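# Push the jar-laden cart next to the desks

## Task

Move the cart so it sits beside the desks. Success requires that all four jars carried on the cart finish standing upright and still on the cart, and that every other labelled container also finishes upright. Any container touching the floor fails the task, and so does the robot falling over or being left tilted.

## Robot and tools

Robot: an omnidirectional wheeled base with a column roughly 1.7 m high. A carriage rides up and down the column (lift_m, 0 to 1 m) and carries two six-joint arms. Each arm ends in a five-finger hand, left hand on the left arm and right on the right. Arm bases sit about 0.57 m plus lift_m above the floor, and parts of the carriage hang about 0.15 m lower. A hand point reaches up to 0.78 m from its shoulder but only about 0.4 m below the arm base. Parked arm joints 1-6: 0, 0.05, 0.05, 1.45, 0, 0; parked, the robot is about 0.85 m wide and 0.65 m long.

Cameras: carriage_camera (fixed, facing forward, tilted about 20 degrees down), left_wrist_camera and right_wrist_camera (on the little-finger side of each wrist, aimed at that hand's point). "all" requests every camera.

Frames: base frame has its origin on the floor below the base centre, x forward, y left, z up, in metres. The left_hand and right_hand readings are hand points in this frame. base_odometry is in the odometry frame (the base frame at scene start); it counts wheel turns only, so slip reads as travel, and heading is radians, positive to the left, -3.142 to 3.142.

Tool move: one action plus optional cameras and blocking. Action keys:
- base: an object with exactly one key, a relative offset from the base's last reported position: translate_m (metres, forward positive, -2 to 2), strafe_m (metres, left positive, -2 to 2) or rotate_rad (radians, counter-clockwise/left positive, -6.3 to 6.3).
- joints: one flat object for both arms together, keyed by joint name, each value an absolute target. lift_m in metres. Per arm (left_ and right_ prefixes), in radians: joint1 -2.617 to 3.054 (turns the arm about vertical, 0 forward, positive left); joint2 0 to 3.141 (shoulder; 0 upper arm back and level, 1.57 up, 3.14 forward); joint3 0 to 3.141 (elbow; 0 folded, 3.14 straight); joint4 -1.57 to 1.57 (wrist pitch, positive lifts fingertips); joint5 -1.57 to 1.57 (wrist yaw, positive turns fingertips right); joint6 -2.094 to 2.094 (roll, positive clockwise seen from forearm). Hand keys little, ring, middle, index, thumb_bend, thumb_turn use a unitless scale -1 to 1 (+1 open/straight or thumb beside palm, -1 curled or thumb opposite fingers). hand_force_limit (-1 to 1, about 0 to 10 N, thumb 15 N) and hand_speed (-0.96 to 1) are settings, not motions; both start at 0 and -0.8. Use speed -0.94 or lower for a soft grip.
- speeds: per-action top speeds: translate_m and strafe_m 0.02-0.5 m/s, rotate_rad 0.05-1.57 rad/s, lift_m 0.02-0.27 m/s.
- min_time_s: 0.1-8 s, the shortest duration of each arm motion; 2 or more keeps hands closer to straight paths.
blocking true (default) returns when everything rests; false returns quickly while motion continues, and a later move replaces only the targets it names. A joint omitted may still be pushing toward an older target.

wait(seconds 0-10, cameras) lets time pass and reports state. stop(cameras) brakes all running motions; the base coasts a bit first, and braked parts may keep pressing. zoom_image(camera, region [x0,y0,x1,y1] pixels, at most 504x504) enlarges the newest image of a camera (images 672x504). show_instructions shows the reference pages. finished_scene ends the scene irreversibly; the goal must hold without the robot.

Results: base_status and joint_status per commanded motion: done, moving, off_target (resting away from target, maybe still pushing), not_followed (withheld by the self-collision check, shown as joint command not followed), contact_stop or time_out (unrequested stops; the part holds where it halted and later move, wait and finished_scene calls in that reply are skipped), limit_stop_at_motor_heat. on_its_own lists actions you did not command. hand_stopped_by gives six words for little, ring, middle, index, thumb_bend, thumb_turn: moving, target, force, stalled, fault. *_load_n are finger loads in N (positive pushed open); a lost grip shows as load near 0. motor_effort is percent of maximum, with peak in brackets; joint torques and Motor temperatures are per arm joint. A MOTOR HOT line appears at 75 °C; at 100 °C that arm goes limp for 30-60 s, so park arms when idle or driving and resend targets afterward.

Cautions: the scene keeps running while you reply. Base contact detection is late and ignores the arms; at default speeds bumping furniture or fixed objects is already a hard hit, so drive slowly near the cart, desks and containers. After a blocked drive, back off about 0.2 m. Odometry drifts a degree or two after turns. Arms have no contact stop and keep pushing; arm readings often sit higher than the true hand. Keep the carriage low and arms close while pushing or pulling, avoid sudden stops and fast swings, and never pull the base away from something a hand holds firmly: the robot can tip and cannot recover. A rising hand z with no command signals a lean. Arms pressing or hitting each other can end the scene. Do not let anything drop even a few millimetres, spill a jar or let any container reach the floor; avoid excess finger force.

Each tool is called after "Emit:" by a JSON object that holds its "fn" and its "kwargs".

Reference images:

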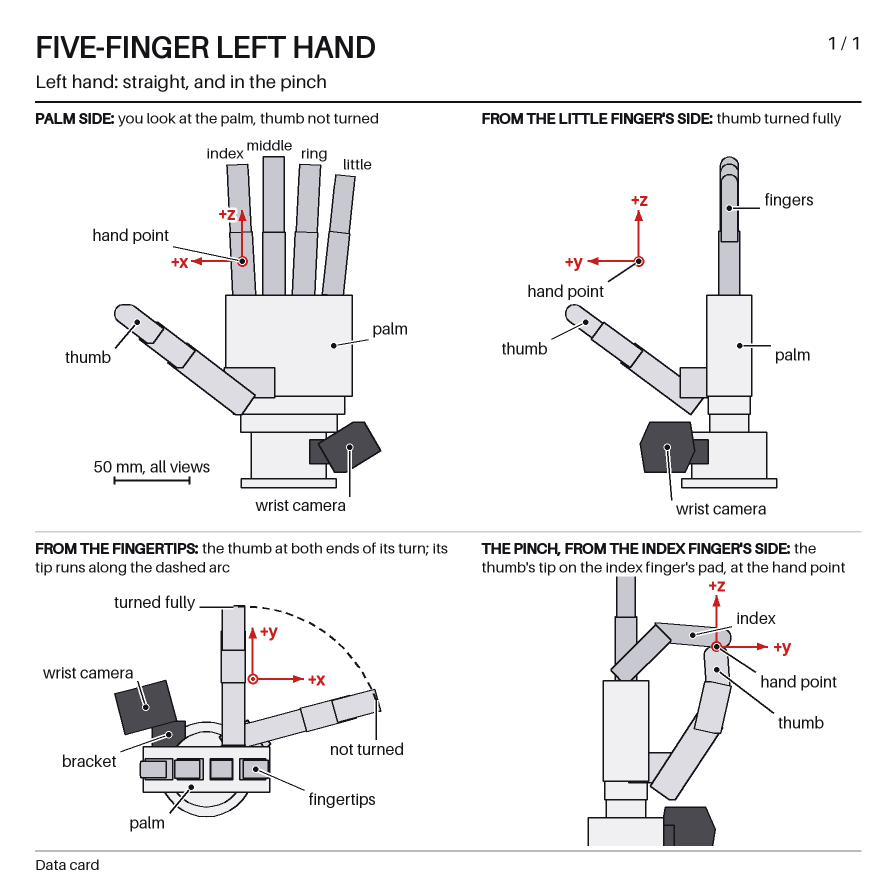

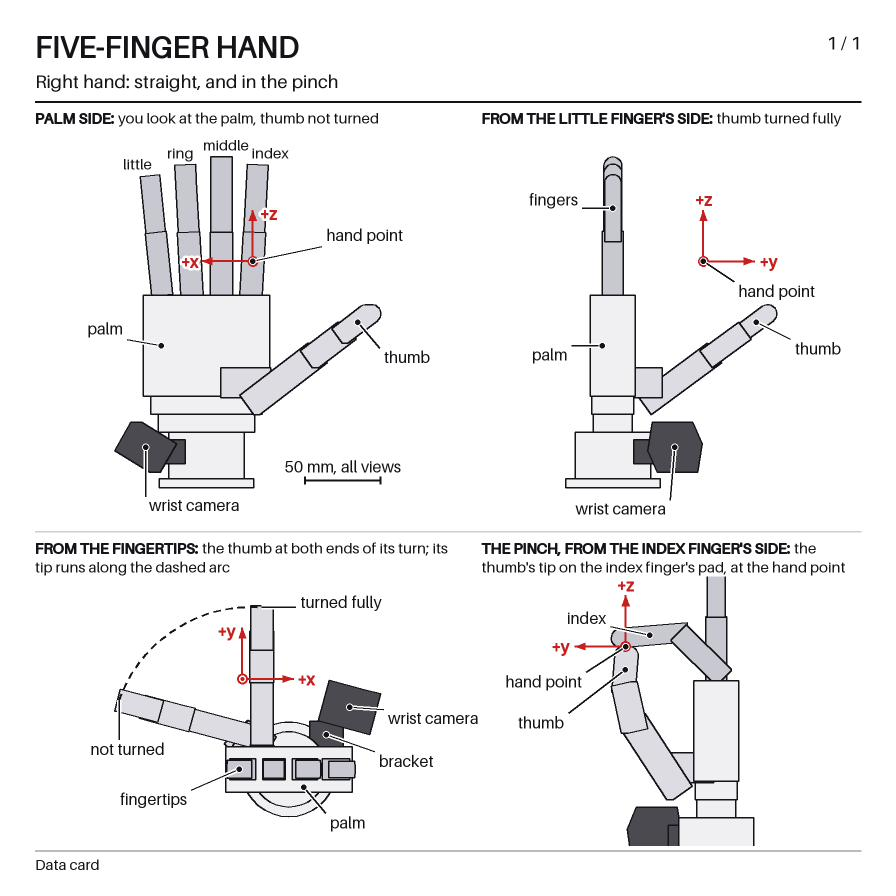

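## Session

Emit:
{"fn": "show_instructions", "kwargs": {}}

Emit:
{"fn": "move", "kwargs": {"cameras": ["all"]}}

Reference images for this scene: FIVE-FINGER LEFT HAND page 1, FIVE-FINGER HAND page 1.

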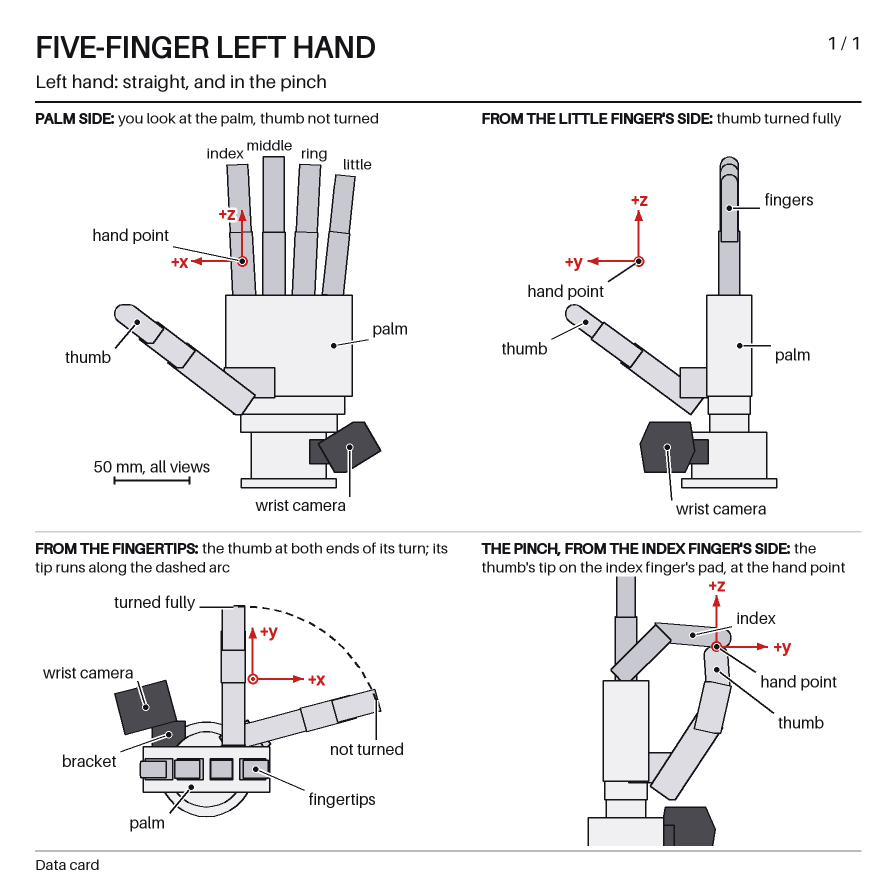

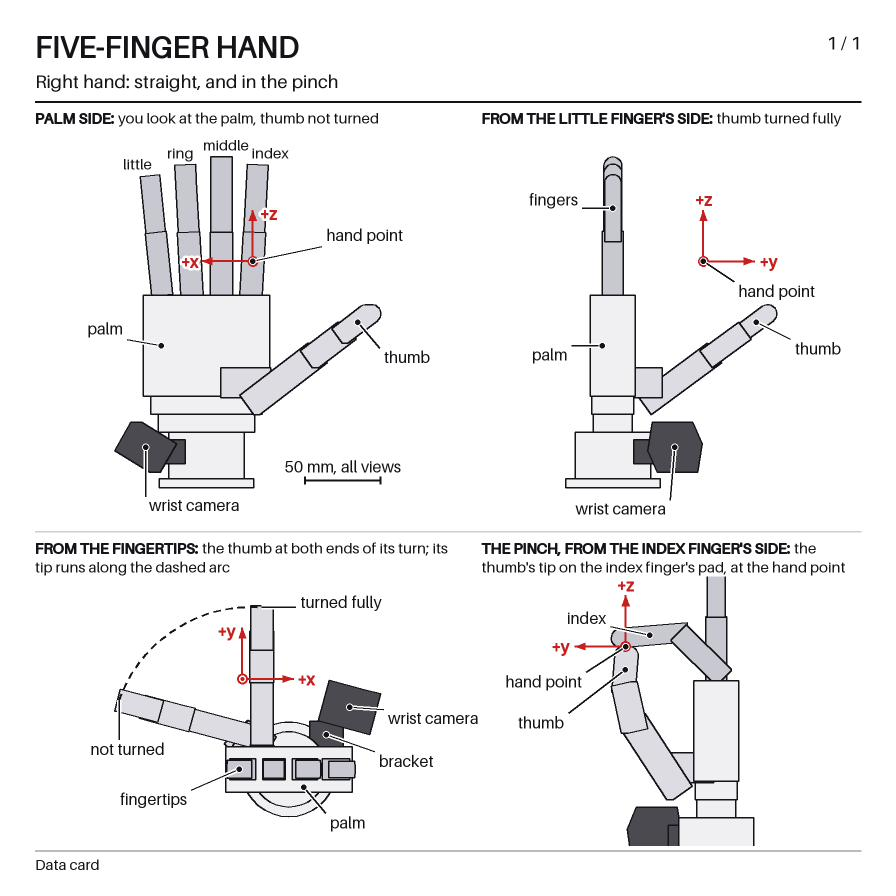

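Scene clock: 0.00 s.
Joint torques (N m): no reading
Motor temperatures (°C): left_arm=[27 36 37 42 26 30] | right_arm=[28 38 35 36 30 29]
base_odometry: x=+0.000 y=+0.000 heading=+0.000
base_status: not commanded
joint_positions: lift_m=+0.300 left_joint1_rad=-0.003 left_joint2_rad=+0.043 left_joint3_rad=+0.041 left_joint4_rad=+1.399 left_joint5_rad=+0.002 left_joint6_rad=-0.013 right_joint1_rad=+0.006 right_joint2_rad=+0.069 right_joint3_rad=+0.068 right_joint4_rad=+1.409 right_joint5_rad=+0.002 right_joint6_rad=+0.009 left_hand_little=+1.000 left_hand_ring=+1.000 left_hand_middle=+1.000 left_hand_index=+1.000 left_hand_thumb_turn=+1.000 left_hand_thumb_bend=+1.000 left_hand_force_limit=+0.000 left_hand_speed=-0.800 right_hand_little=+1.000 right_hand_ring=+1.000 right_hand_middle=+1.000 right_hand_index=+1.000 right_hand_thumb_turn=+1.000 right_hand_thumb_bend=+1.000 right_hand_force_limit=+0.000 right_hand_speed=-0.800
joint_status: not commanded
left_hand_stopped_by: target,target,target,target,target,target
right_hand_stopped_by: target,target,target,target,target,target
left_little_load_n: 0.0
left_ring_load_n: 0.0
left_middle_load_n: -0.5
left_index_load_n: 0.0
left_thumb_bend_load_n: 0.0
left_thumb_turn_load_n: -0.5
right_little_load_n: 0.0
right_ring_load_n: 0.0
right_middle_load_n: 0.0
right_index_load_n: 0.0
right_thumb_bend_load_n: 0.0
right_thumb_turn_load_n: 0.0
motor_effort: lift_m=+22 drive_wheels=+0
left_hand: x=+0.3337 y=+0.2837 z=+1.2876 quat_wxyz=(+0.699, -0.061, +0.062, -0.710) (m; base frame)
right_hand: x=+0.3313 y=-0.2843 z=+1.2958 quat_wxyz=(+0.710, -0.057, +0.058, -0.699) (m; base frame)
pictures: carriage_camera, left_wrist_camera, right_wrist_camera

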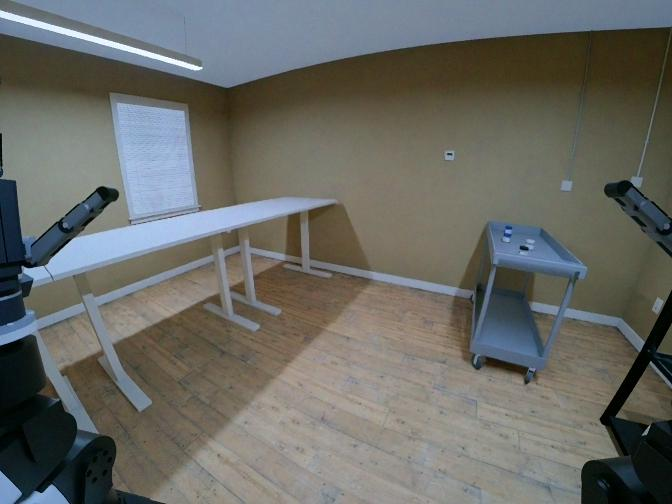

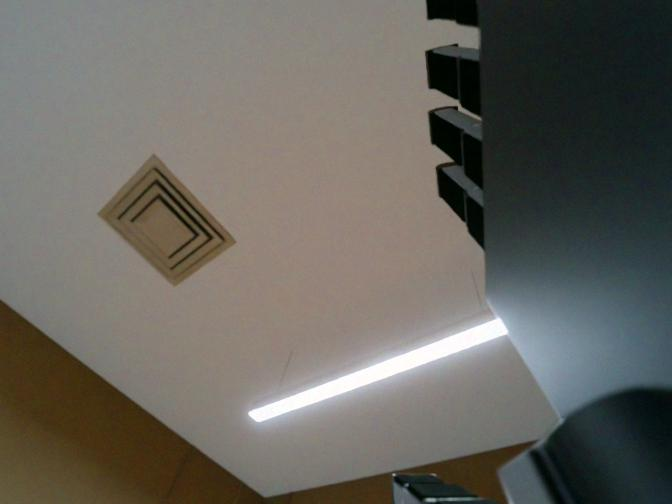

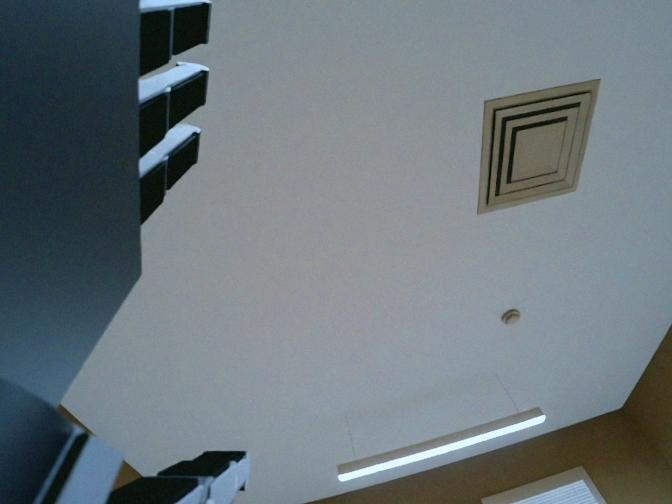

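Emit:
{"fn": "zoom_image", "kwargs": {"camera": "carriage_camera", "region": [450, 200, 620, 400]}}

Emit:
{"fn": "zoom_image", "kwargs": {"camera": "carriage_camera", "region": [480, 215, 580, 275]}}

Emit:
{"fn": "zoom_image", "kwargs": {"camera": "carriage_camera", "region": [0, 150, 400, 450]}}

Scaled by 2.520.

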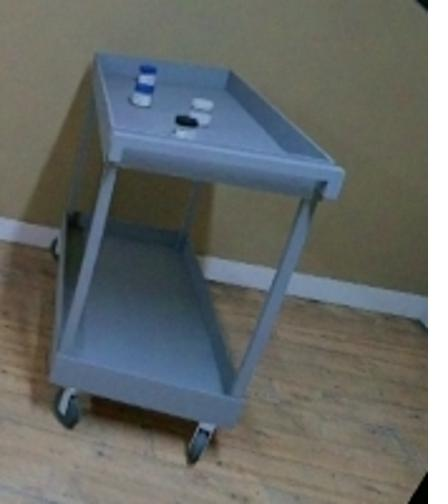

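Scaled by 5.040.

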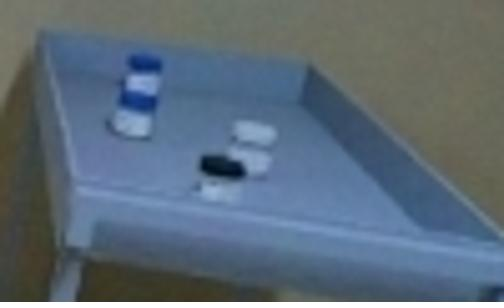

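Scaled by 1.260.

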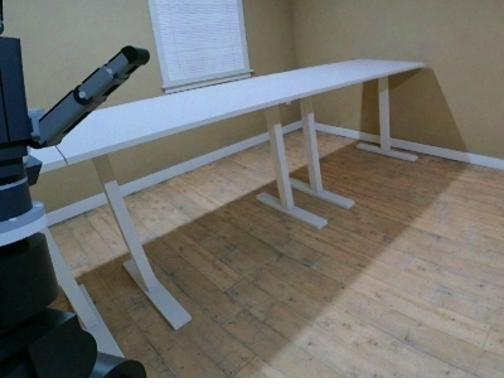

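Emit:
{"fn": "move", "kwargs": {"base": {"rotate_rad": -0.7}, "speeds": {"rotate_rad": 0.6}, "cameras": ["carriage_camera"]}}

Emit:
{"fn": "zoom_image", "kwargs": {"camera": "carriage_camera", "region": [200, 150, 480, 400]}}

Scene clock: 23.27 s.
Joint torques (N m): left_arm=[0.24 2.73 4.72 0.14 -0.07 -0.11] | right_arm=[-0.27 3.71 4.96 -0.02 -0.07 0.11]
move: done
base_odometry: x=+0.000 y=+0.000 heading=-0.700
base_status: done
joint_positions: lift_m=+0.300 left_joint1_rad=-0.003 left_joint2_rad=+0.043 left_joint3_rad=+0.041 left_joint4_rad=+1.399 left_joint5_rad=+0.002 left_joint6_rad=-0.013 right_joint1_rad=+0.006 right_joint2_rad=+0.069 right_joint3_rad=+0.068 right_joint4_rad=+1.409 right_joint5_rad=+0.002 right_joint6_rad=+0.009 left_hand_little=+1.000 left_hand_ring=+1.000 left_hand_middle=+1.000 left_hand_index=+1.000 left_hand_thumb_turn=+1.000 left_hand_thumb_bend=+1.000 left_hand_force_limit=+0.000 left_hand_speed=-0.800 right_hand_little=+1.000 right_hand_ring=+1.000 right_hand_middle=+1.000 right_hand_index=+1.000 right_hand_thumb_turn=+1.000 right_hand_thumb_bend=+1.000 right_hand_force_limit=+0.000 right_hand_speed=-0.800
joint_status: not commanded
left_hand_stopped_by: target,target,target,target,target,target
right_hand_stopped_by: target,target,target,target,target,target
left_little_load_n: 0.0
left_ring_load_n: 0.0
left_middle_load_n: 0.0
left_index_load_n: -0.5
left_thumb_bend_load_n: 0.0
left_thumb_turn_load_n: 0.0
right_little_load_n: 0.0
right_ring_load_n: 0.0
right_middle_load_n: 0.0
right_index_load_n: 0.0
right_thumb_bend_load_n: 0.0
right_thumb_turn_load_n: 0.0
motor_effort: lift_m=+22(22) drive_wheels=+4(15)
left_hand: x=+0.3337 y=+0.2837 z=+1.2876 quat_wxyz=(+0.699, -0.061, +0.062, -0.710)
right_hand: x=+0.3313 y=-0.2843 z=+1.2958 quat_wxyz=(+0.710, -0.057, +0.058, -0.699)

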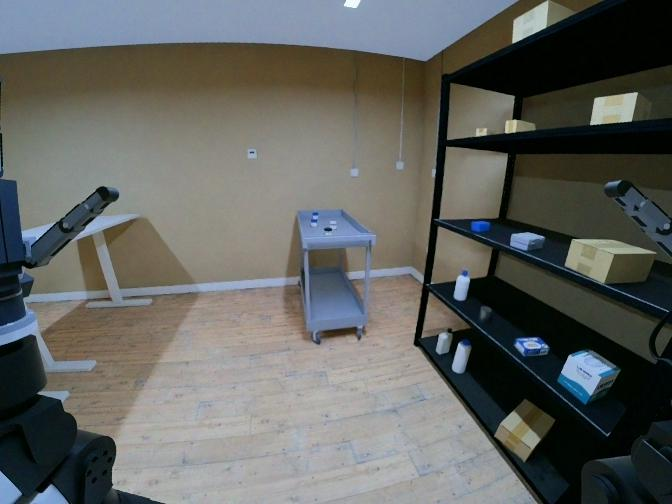

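Scaled by 1.800.

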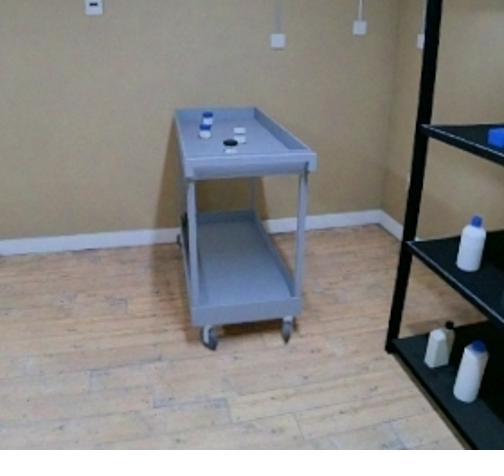

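Emit:
{"fn": "move", "kwargs": {"base": {"rotate_rad": 0.18}, "speeds": {"rotate_rad": 0.5}}}

Emit:
{"fn": "move", "kwargs": {"base": {"strafe_m": -0.27}, "speeds": {"strafe_m": 0.2}}}

Emit:
{"fn": "move", "kwargs": {"base": {"translate_m": 0.45}, "speeds": {"translate_m": 0.25}, "cameras": ["carriage_camera"]}}

Emit:
{"fn": "zoom_image", "kwargs": {"camera": "carriage_camera", "region": [200, 150, 500, 450]}}

Scene clock: 62.97 s.
Joint torques (N m): left_arm=[0.29 2.85 4.62 0.14 -0.07 -0.12] | right_arm=[-0.32 3.56 4.75 -0.01 -0.02 0.1]
move: done
base_odometry: x=+0.000 y=+0.000 heading=-0.520
base_status: done
joint_positions: lift_m=+0.300 left_joint1_rad=-0.003 left_joint2_rad=+0.043 left_joint3_rad=+0.041 left_joint4_rad=+1.399 left_joint5_rad=+0.002 left_joint6_rad=-0.013 right_joint1_rad=+0.006 right_joint2_rad=+0.069 right_joint3_rad=+0.068 right_joint4_rad=+1.409 right_joint5_rad=+0.002 right_joint6_rad=+0.009 left_hand_little=+1.000 left_hand_ring=+1.000 left_hand_middle=+1.000 left_hand_index=+1.000 left_hand_thumb_turn=+1.000 left_hand_thumb_bend=+1.000 left_hand_force_limit=+0.000 left_hand_speed=-0.800 right_hand_little=+1.000 right_hand_ring=+1.000 right_hand_middle=+1.000 right_hand_index=+1.000 right_hand_thumb_turn=+1.000 right_hand_thumb_bend=+1.000 right_hand_force_limit=+0.000 right_hand_speed=-0.800
joint_status: not commanded
left_hand_stopped_by: target,target,target,target,target,target
right_hand_stopped_by: target,target,target,target,target,target
left_little_load_n: 0.0
left_ring_load_n: 0.0
left_middle_load_n: 0.0
left_index_load_n: 0.0
left_thumb_bend_load_n: 0.0
left_thumb_turn_load_n: 0.0
right_little_load_n: 0.0
right_ring_load_n: 0.0
right_middle_load_n: 0.5
right_index_load_n: 0.0
right_thumb_bend_load_n: 0.0
right_thumb_turn_load_n: 0.0
motor_effort: lift_m=+22(22) drive_wheels=-6(12)
left_hand: x=+0.3337 y=+0.2837 z=+1.2876 quat_wxyz=(+0.699, -0.061, +0.062, -0.710)
right_hand: x=+0.3314 y=-0.2843 z=+1.2958 quat_wxyz=(+0.710, -0.057, +0.058, -0.699)
pictures: none

Scene clock: 65.50 s.
Joint torques (N m): left_arm=[0.06 3.11 4.7 0.14 -0.07 -0.12] | right_arm=[-0.36 3.64 4.82 0.02 -0.05 0.12]
move: done
base_odometry: x=-0.134 y=-0.234 heading=-0.521
base_status: done
joint_positions: lift_m=+0.300 left_joint1_rad=-0.003 left_joint2_rad=+0.043 left_joint3_rad=+0.041 left_joint4_rad=+1.399 left_joint5_rad=+0.002 left_joint6_rad=-0.013 right_joint1_rad=+0.006 right_joint2_rad=+0.069 right_joint3_rad=+0.068 right_joint4_rad=+1.409 right_joint5_rad=+0.002 right_joint6_rad=+0.009 left_hand_little=+1.000 left_hand_ring=+1.000 left_hand_middle=+1.000 left_hand_index=+1.000 left_hand_thumb_turn=+1.000 left_hand_thumb_bend=+1.000 left_hand_force_limit=+0.000 left_hand_speed=-0.800 right_hand_little=+1.000 right_hand_ring=+1.000 right_hand_middle=+1.000 right_hand_index=+1.000 right_hand_thumb_turn=+1.000 right_hand_thumb_bend=+1.000 right_hand_force_limit=+0.000 right_hand_speed=-0.800
joint_status: not commanded
left_hand_stopped_by: target,target,target,target,target,target
right_hand_stopped_by: target,target,target,target,target,target
left_little_load_n: 0.0
left_ring_load_n: 0.0
left_middle_load_n: 0.0
left_index_load_n: 0.0
left_thumb_bend_load_n: 0.0
left_thumb_turn_load_n: 0.0
right_little_load_n: 0.5
right_ring_load_n: 0.0
right_middle_load_n: 0.0
right_index_load_n: 0.0
right_thumb_bend_load_n: 0.0
right_thumb_turn_load_n: 0.0
motor_effort: lift_m=+22(22) drive_wheels=-9(15)
left_hand: x=+0.3337 y=+0.2837 z=+1.2876 quat_wxyz=(+0.699, -0.061, +0.062, -0.710)
right_hand: x=+0.3314 y=-0.2843 z=+1.2958 quat_wxyz=(+0.710, -0.057, +0.058, -0.699)
pictures: none

Scene clock: 68.70 s.
Joint torques (N m): left_arm=[0.23 2.86 4.59 0.18 -0.07 -0.12] | right_arm=[-0.36 3.74 4.97 0 0 0.13]
move: done
base_odometry: x=+0.256 y=-0.459 heading=-0.521
base_status: done
joint_positions: lift_m=+0.300 left_joint1_rad=-0.003 left_joint2_rad=+0.043 left_joint3_rad=+0.041 left_joint4_rad=+1.399 left_joint5_rad=+0.002 left_joint6_rad=-0.013 right_joint1_rad=+0.006 right_joint2_rad=+0.069 right_joint3_rad=+0.068 right_joint4_rad=+1.409 right_joint5_rad=+0.002 right_joint6_rad=+0.009 left_hand_little=+1.000 left_hand_ring=+1.000 left_hand_middle=+1.000 left_hand_index=+1.000 left_hand_thumb_turn=+1.000 left_hand_thumb_bend=+1.000 left_hand_force_limit=+0.000 left_hand_speed=-0.800 right_hand_little=+1.000 right_hand_ring=+1.000 right_hand_middle=+1.000 right_hand_index=+1.000 right_hand_thumb_turn=+1.000 right_hand_thumb_bend=+1.000 right_hand_force_limit=+0.000 right_hand_speed=-0.800
joint_status: not commanded
left_hand_stopped_by: target,target,target,target,target,target
right_hand_stopped_by: target,target,target,target,target,target
left_little_load_n: 0.0
left_ring_load_n: 0.0
left_middle_load_n: 0.0
left_index_load_n: 0.0
left_thumb_bend_load_n: 0.0
left_thumb_turn_load_n: 0.0
right_little_load_n: 0.0
right_ring_load_n: 0.0
right_middle_load_n: 0.0
right_index_load_n: 0.0
right_thumb_bend_load_n: 0.0
right_thumb_turn_load_n: 0.0
motor_effort: lift_m=+22(22) drive_wheels=-4(10)
left_hand: x=+0.3336 y=+0.2837 z=+1.2876 quat_wxyz=(+0.699, -0.061, +0.061, -0.710)
right_hand: x=+0.3312 y=-0.2843 z=+1.2958 quat_wxyz=(+0.710, -0.057, +0.058, -0.699)

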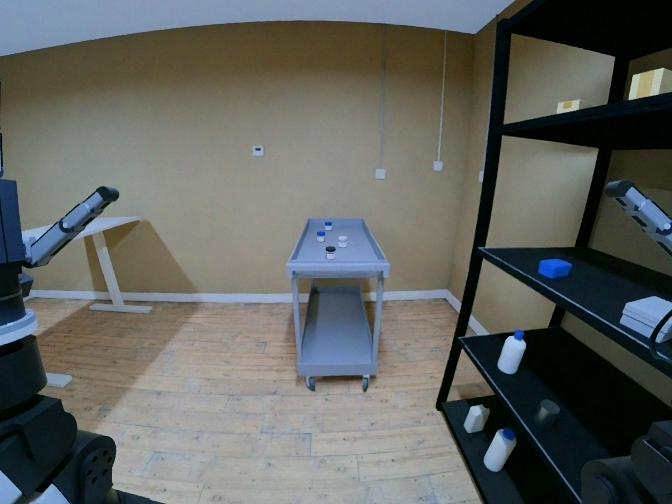

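Scaled by 1.680.

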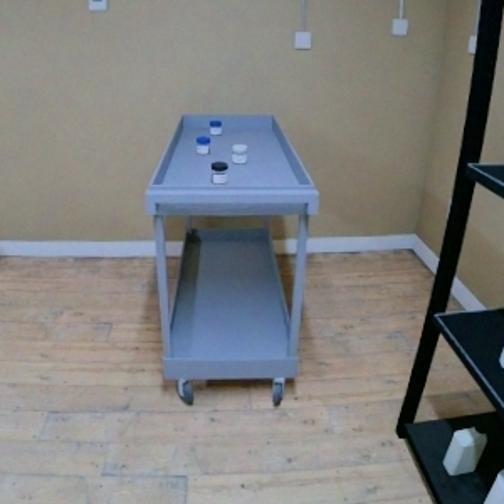

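Emit:
{"fn": "move", "kwargs": {"base": {"translate_m": 0.2}, "joints": {"lift_m": 0.08}, "speeds": {"translate_m": 0.2}, "cameras": ["carriage_camera"]}}

Emit:
{"fn": "zoom_image", "kwargs": {"camera": "carriage_camera", "region": [240, 180, 440, 330]}}

Emit:
{"fn": "zoom_image", "kwargs": {"camera": "carriage_camera", "region": [240, 270, 440, 420]}}

Scene clock: 98.10 s.
Joint torques (N m): left_arm=[0.24 2.92 4.71 0.23 -0.07 -0.12] | right_arm=[-0.27 3.6 4.79 0.02 -0.05 0.11]
move: done
base_odometry: x=+0.429 y=-0.559 heading=-0.522
base_status: done
joint_positions: lift_m=+0.080 left_joint1_rad=-0.003 left_joint2_rad=+0.043 left_joint3_rad=+0.041 left_joint4_rad=+1.400 left_joint5_rad=+0.002 left_joint6_rad=-0.013 right_joint1_rad=+0.006 right_joint2_rad=+0.069 right_joint3_rad=+0.068 right_joint4_rad=+1.409 right_joint5_rad=+0.002 right_joint6_rad=+0.009 left_hand_little=+1.000 left_hand_ring=+1.000 left_hand_middle=+1.000 left_hand_index=+1.000 left_hand_thumb_turn=+1.000 left_hand_thumb_bend=+1.000 left_hand_force_limit=+0.000 left_hand_speed=-0.800 right_hand_little=+1.000 right_hand_ring=+1.000 right_hand_middle=+1.000 right_hand_index=+1.000 right_hand_thumb_turn=+1.000 right_hand_thumb_bend=+1.000 right_hand_force_limit=+0.000 right_hand_speed=-0.800
joint_status: all done
left_hand_stopped_by: target,target,target,target,target,target
right_hand_stopped_by: target,target,target,target,target,target
left_little_load_n: 0.0
left_ring_load_n: 0.0
left_middle_load_n: 0.0
left_index_load_n: 0.0
left_thumb_bend_load_n: 0.0
left_thumb_turn_load_n: 0.0
right_little_load_n: 0.0
right_ring_load_n: 0.0
right_middle_load_n: 0.0
right_index_load_n: 0.0
right_thumb_bend_load_n: 0.0
right_thumb_turn_load_n: 0.0
motor_effort: lift_m=+23(25) drive_wheels=-5(11)
left_hand: x=+0.3334 y=+0.2837 z=+1.0676 quat_wxyz=(+0.699, -0.061, +0.061, -0.710)
right_hand: x=+0.3312 y=-0.2843 z=+1.0758 quat_wxyz=(+0.710, -0.057, +0.058, -0.699)

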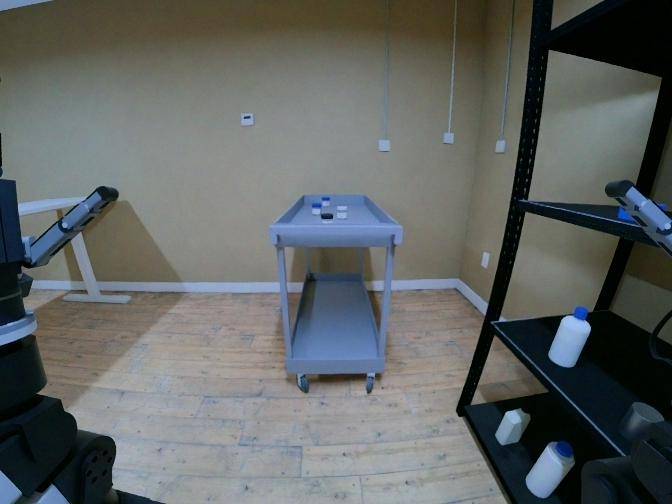

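Scaled by 2.520.

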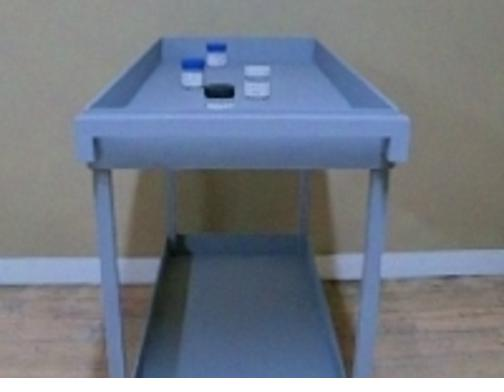

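Scaled by 2.520.

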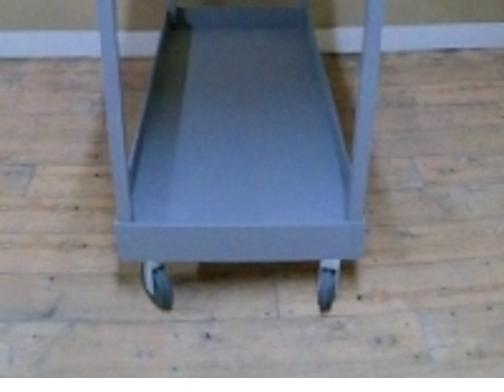

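Emit:
{"fn": "move", "kwargs": {"base": {"translate_m": -0.1}, "speeds": {"translate_m": 0.2}, "joints": {"left_joint1_rad": 0, "left_joint2_rad": 2.22, "left_joint3_rad": 1.0, "left_joint4_rad": 1.22, "left_joint5_rad": 0, "left_joint6_rad": -1.57, "right_joint1_rad": 0, "right_joint2_rad": 2.22, "right_joint3_rad": 1.0, "right_joint4_rad": 1.22, "right_joint5_rad": 0, "right_joint6_rad": 1.57, "left_hand_thumb_turn": -1, "right_hand_thumb_turn": -1}, "min_time_s": 4, "cameras": ["all"]}}

Scene clock: 132.23 s.
Joint torques (N m): left_arm=[0.55 -7.1 5.94 2.35 -0.08 -0.31] | right_arm=[-0.91 -10.5 6.67 1.77 -0.05 0.3]
move: done
base_odometry: x=+0.342 y=-0.509 heading=-0.522
base_status: done
joint_positions: lift_m=+0.080 left_joint1_rad=-0.003 left_joint2_rad=+2.217 left_joint3_rad=+0.975 left_joint4_rad=+1.219 left_joint5_rad=+0.002 left_joint6_rad=-1.556 right_joint1_rad=+0.006 right_joint2_rad=+2.199 right_joint3_rad=+0.973 right_joint4_rad=+1.231 right_joint5_rad=+0.002 right_joint6_rad=+1.558 left_hand_little=+1.000 left_hand_ring=+1.000 left_hand_middle=+1.000 left_hand_index=+1.000 left_hand_thumb_turn=-1.000 left_hand_thumb_bend=+1.000 left_hand_force_limit=+0.000 left_hand_speed=-0.800 right_hand_little=+1.000 right_hand_ring=+1.000 right_hand_middle=+1.000 right_hand_index=+1.000 right_hand_thumb_turn=-1.000 right_hand_thumb_bend=+1.000 right_hand_force_limit=+0.000 right_hand_speed=-0.800
joint_status: all done
left_hand_stopped_by: target,target,target,target,target,target
right_hand_stopped_by: target,target,target,target,target,target
left_little_load_n: 0.0
left_ring_load_n: 0.0
left_middle_load_n: 0.0
left_index_load_n: 0.0
left_thumb_bend_load_n: -0.5
left_thumb_turn_load_n: 0.0
right_little_load_n: 0.0
right_ring_load_n: 0.0
right_middle_load_n: 0.0
right_index_load_n: 0.0
right_thumb_bend_load_n: 0.0
right_thumb_turn_load_n: 0.0
motor_effort: lift_m=+22(23) drive_wheels=+3(12)
left_hand: x=+0.8107 y=+0.2533 z=+0.7652 quat_wxyz=(+0.003, -0.715, +0.007, -0.699)
right_hand: x=+0.8094 y=-0.2522 z=+0.7775 quat_wxyz=(+0.709, -0.006, +0.705, -0.003)
pictures: carriage_camera, left_wrist_camera, right_wrist_camera

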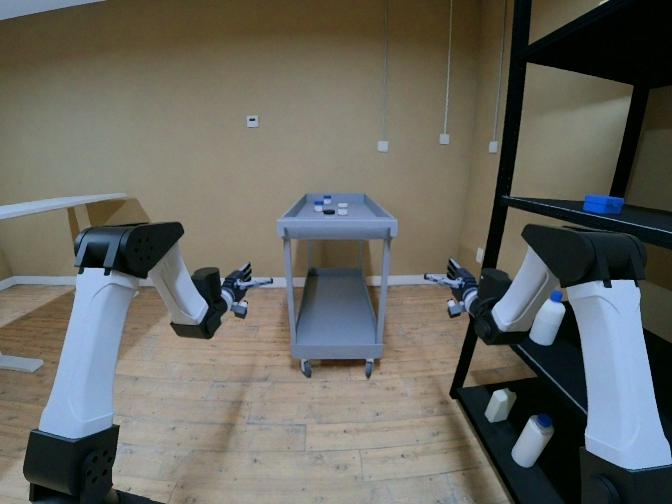

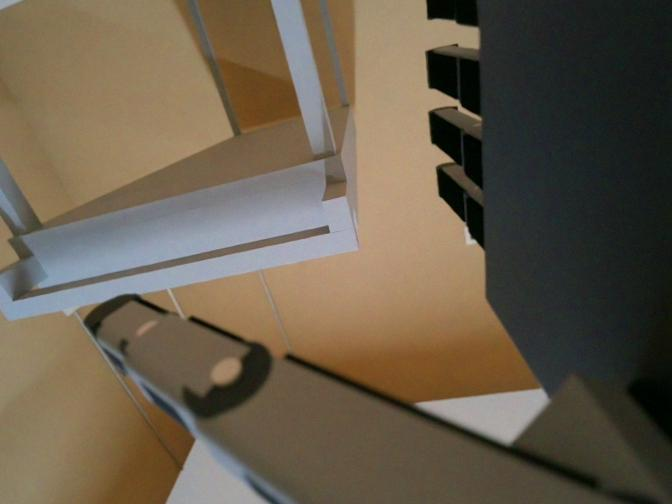

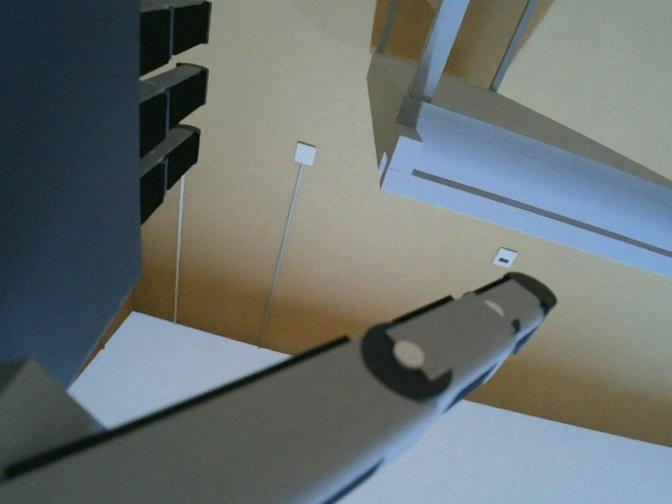

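Emit:
{"fn": "move", "kwargs": {"joints": {"lift_m": 0.02, "left_joint1_rad": -0.15, "left_joint5_rad": -0.15, "right_joint1_rad": 0.15, "right_joint5_rad": 0.15}, "min_time_s": 1.5}}

Emit:
{"fn": "move", "kwargs": {"base": {"translate_m": 0.1}, "speeds": {"translate_m": 0.1}, "cameras": ["all"]}}

Emit:
{"fn": "zoom_image", "kwargs": {"camera": "carriage_camera", "region": [220, 180, 460, 360]}}

Scene clock: 150.73 s.
Joint torques (N m): left_arm=[-0.42 -8.06 5.22 2.58 -0.21 -0.3] | right_arm=[0.46 -11.67 6.09 1.92 0.13 0.28]
move: done
base_odometry: x=+0.342 y=-0.509 heading=-0.522
base_status: not commanded
joint_positions: lift_m=+0.020 left_joint1_rad=-0.143 left_joint2_rad=+2.228 left_joint3_rad=+0.984 left_joint4_rad=+1.206 left_joint5_rad=-0.134 left_joint6_rad=-1.557 right_joint1_rad=+0.141 right_joint2_rad=+2.211 right_joint3_rad=+0.981 right_joint4_rad=+1.216 right_joint5_rad=+0.135 right_joint6_rad=+1.558 left_hand_little=+1.000 left_hand_ring=+1.000 left_hand_middle=+1.000 left_hand_index=+1.000 left_hand_thumb_turn=-1.000 left_hand_thumb_bend=+1.000 left_hand_force_limit=+0.000 left_hand_speed=-0.800 right_hand_little=+1.000 right_hand_ring=+1.000 right_hand_middle=+1.000 right_hand_index=+1.000 right_hand_thumb_turn=-1.000 right_hand_thumb_bend=+1.000 right_hand_force_limit=+0.000 right_hand_speed=-0.800
joint_status: all done
left_hand_stopped_by: target,target,target,target,target,target
right_hand_stopped_by: target,target,target,target,target,target
left_little_load_n: 0.0
left_ring_load_n: 0.0
left_middle_load_n: 0.0
left_index_load_n: 0.0
left_thumb_bend_load_n: 0.0
left_thumb_turn_load_n: -0.5
right_little_load_n: 0.0
right_ring_load_n: 0.0
right_middle_load_n: 0.0
right_index_load_n: 0.0
right_thumb_bend_load_n: 0.0
right_thumb_turn_load_n: -0.5
motor_effort: lift_m=+22(28) drive_wheels=-5(6)
left_hand: x=+0.8085 y=+0.1975 z=+0.6983 quat_wxyz=(+0.003, -0.720, +0.010, -0.693)
right_hand: x=+0.8078 y=-0.1991 z=+0.7101 quat_wxyz=(+0.702, -0.007, +0.712, -0.003)
pictures: none

Scene clock: 152.43 s.
Joint torques (N m): left_arm=[-0.31 -7.99 5.15 2.5 -0.22 -0.3] | right_arm=[0.61 -11.71 6.02 1.94 0.15 0.32]
move: done
base_odometry: x=+0.429 y=-0.559 heading=-0.522
base_status: done
joint_positions: lift_m=+0.020 left_joint1_rad=-0.144 left_joint2_rad=+2.228 left_joint3_rad=+0.984 left_joint4_rad=+1.206 left_joint5_rad=-0.135 left_joint6_rad=-1.557 right_joint1_rad=+0.141 right_joint2_rad=+2.211 right_joint3_rad=+0.981 right_joint4_rad=+1.216 right_joint5_rad=+0.137 right_joint6_rad=+1.558 left_hand_little=+1.000 left_hand_ring=+1.000 left_hand_middle=+1.000 left_hand_index=+1.000 left_hand_thumb_turn=-1.000 left_hand_thumb_bend=+1.000 left_hand_force_limit=+0.000 left_hand_speed=-0.800 right_hand_little=+1.000 right_hand_ring=+1.000 right_hand_middle=+1.000 right_hand_index=+1.000 right_hand_thumb_turn=-1.000 right_hand_thumb_bend=+1.000 right_hand_force_limit=+0.000 right_hand_speed=-0.800
joint_status: not commanded
left_hand_stopped_by: target,target,target,target,target,target
right_hand_stopped_by: target,target,target,target,target,target
left_little_load_n: 0.0
left_ring_load_n: 0.0
left_middle_load_n: 0.0
left_index_load_n: 0.0
left_thumb_bend_load_n: 0.0
left_thumb_turn_load_n: 0.0
right_little_load_n: 0.0
right_ring_load_n: 0.0
right_middle_load_n: 0.0
right_index_load_n: 0.0
right_thumb_bend_load_n: 0.0
right_thumb_turn_load_n: 0.0
motor_effort: lift_m=+23(23) drive_wheels=-7(11)
left_hand: x=+0.8085 y=+0.1976 z=+0.6983 quat_wxyz=(+0.004, -0.720, +0.010, -0.693)
right_hand: x=+0.8079 y=-0.1995 z=+0.7101 quat_wxyz=(+0.702, -0.007, +0.712, -0.003)
pictures: carriage_camera, left_wrist_camera, right_wrist_camera

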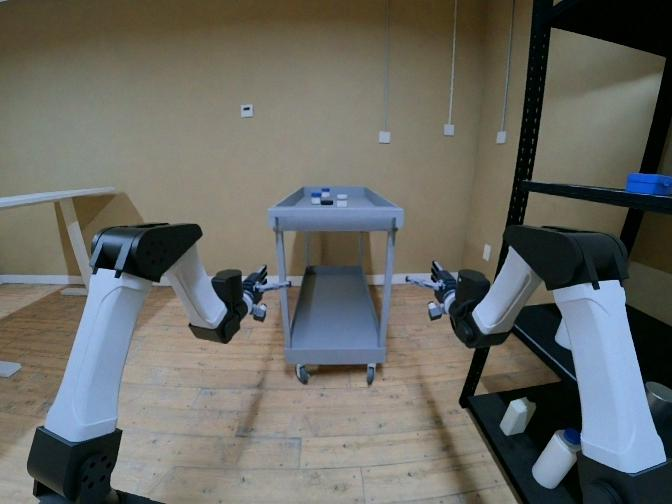

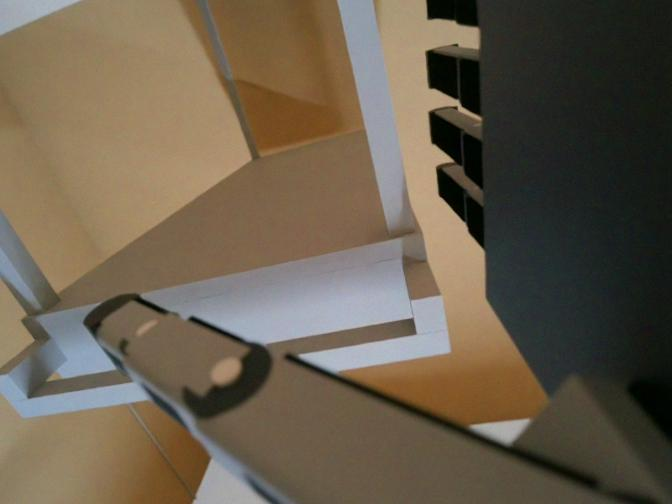

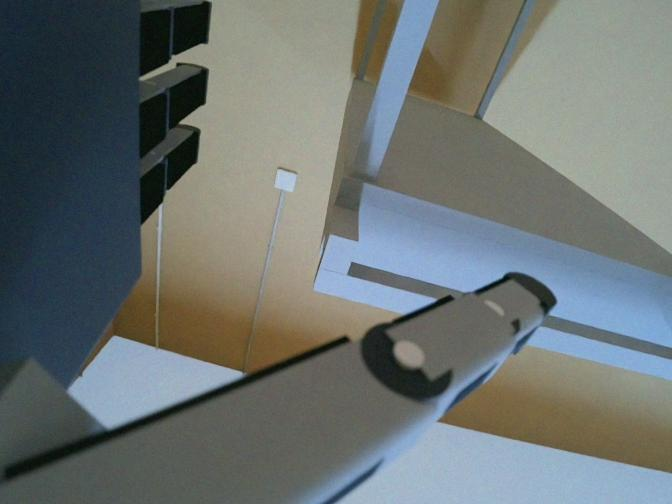

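Scaled by 2.100.

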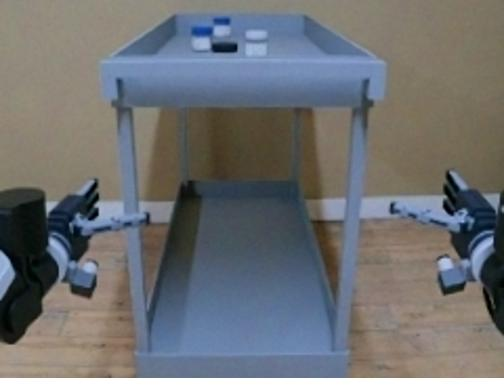

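Emit:
{"fn": "move", "kwargs": {"base": {"translate_m": 0.1}, "speeds": {"translate_m": 0.1}, "cameras": ["all"]}}

Emit:
{"fn": "zoom_image", "kwargs": {"camera": "carriage_camera", "region": [220, 180, 460, 360]}}

Scene clock: 164.03 s.
Joint torques (N m): left_arm=[-0.17 -8.09 5.33 2.54 -0.22 -0.31] | right_arm=[0.43 -11.64 6.13 1.91 0.13 0.28]
move: done
base_odometry: x=+0.516 y=-0.609 heading=-0.523
base_status: done
joint_positions: lift_m=+0.020 left_joint1_rad=-0.146 left_joint2_rad=+2.228 left_joint3_rad=+0.984 left_joint4_rad=+1.206 left_joint5_rad=-0.136 left_joint6_rad=-1.557 right_joint1_rad=+0.141 right_joint2_rad=+2.211 right_joint3_rad=+0.981 right_joint4_rad=+1.216 right_joint5_rad=+0.137 right_joint6_rad=+1.558 left_hand_little=+1.000 left_hand_ring=+1.000 left_hand_middle=+1.000 left_hand_index=+1.000 left_hand_thumb_turn=-1.000 left_hand_thumb_bend=+1.000 left_hand_force_limit=+0.000 left_hand_speed=-0.800 right_hand_little=+1.000 right_hand_ring=+1.000 right_hand_middle=+1.000 right_hand_index=+1.000 right_hand_thumb_turn=-1.000 right_hand_thumb_bend=+1.000 right_hand_force_limit=+0.000 right_hand_speed=-0.800
joint_status: not commanded
left_hand_stopped_by: target,target,target,target,target,target
right_hand_stopped_by: target,target,target,target,target,target
left_little_load_n: 0.0
left_ring_load_n: 0.0
left_middle_load_n: 0.5
left_index_load_n: 0.0
left_thumb_bend_load_n: 0.0
left_thumb_turn_load_n: 0.0
right_little_load_n: 0.0
right_ring_load_n: 0.0
right_middle_load_n: 0.0
right_index_load_n: 0.0
right_thumb_bend_load_n: 0.0
right_thumb_turn_load_n: -0.5
motor_effort: lift_m=+22(23) drive_wheels=-6(12)
left_hand: x=+0.8084 y=+0.1967 z=+0.6986 quat_wxyz=(+0.004, -0.720, +0.010, -0.694)
right_hand: x=+0.8079 y=-0.1996 z=+0.7102 quat_wxyz=(+0.702, -0.006, +0.712, -0.004)
pictures: carriage_camera, left_wrist_camera, right_wrist_camera

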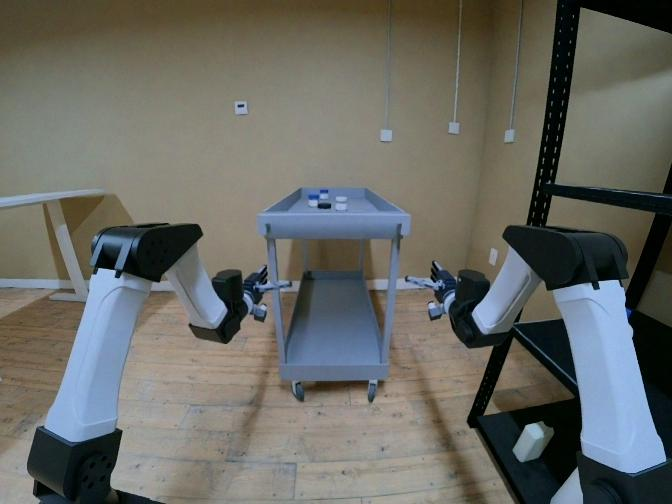

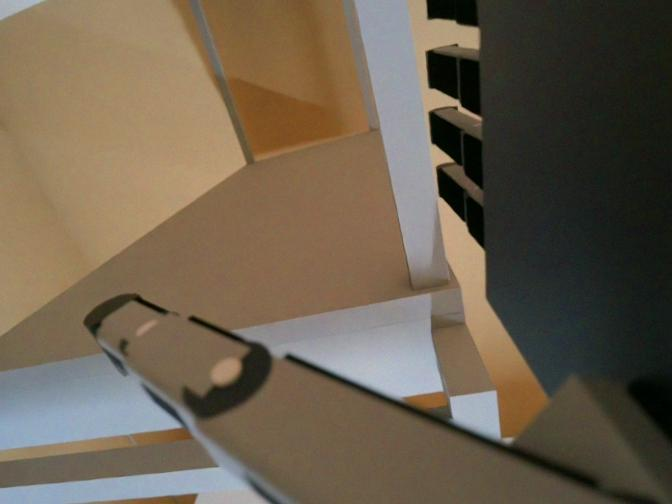

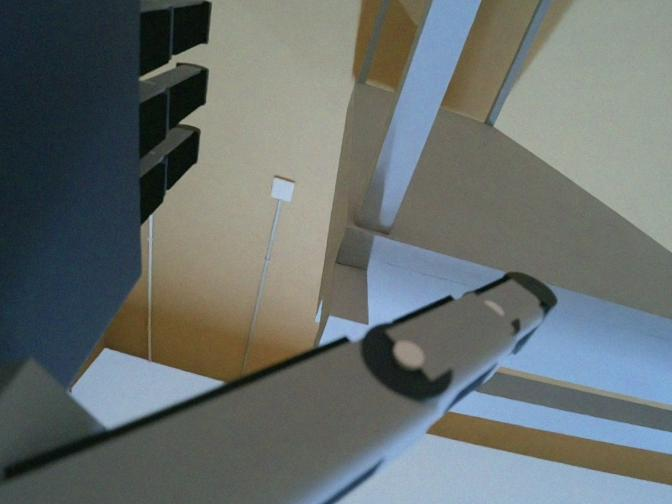

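Scaled by 2.100.

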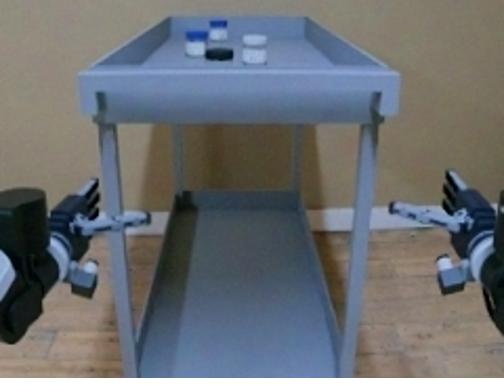

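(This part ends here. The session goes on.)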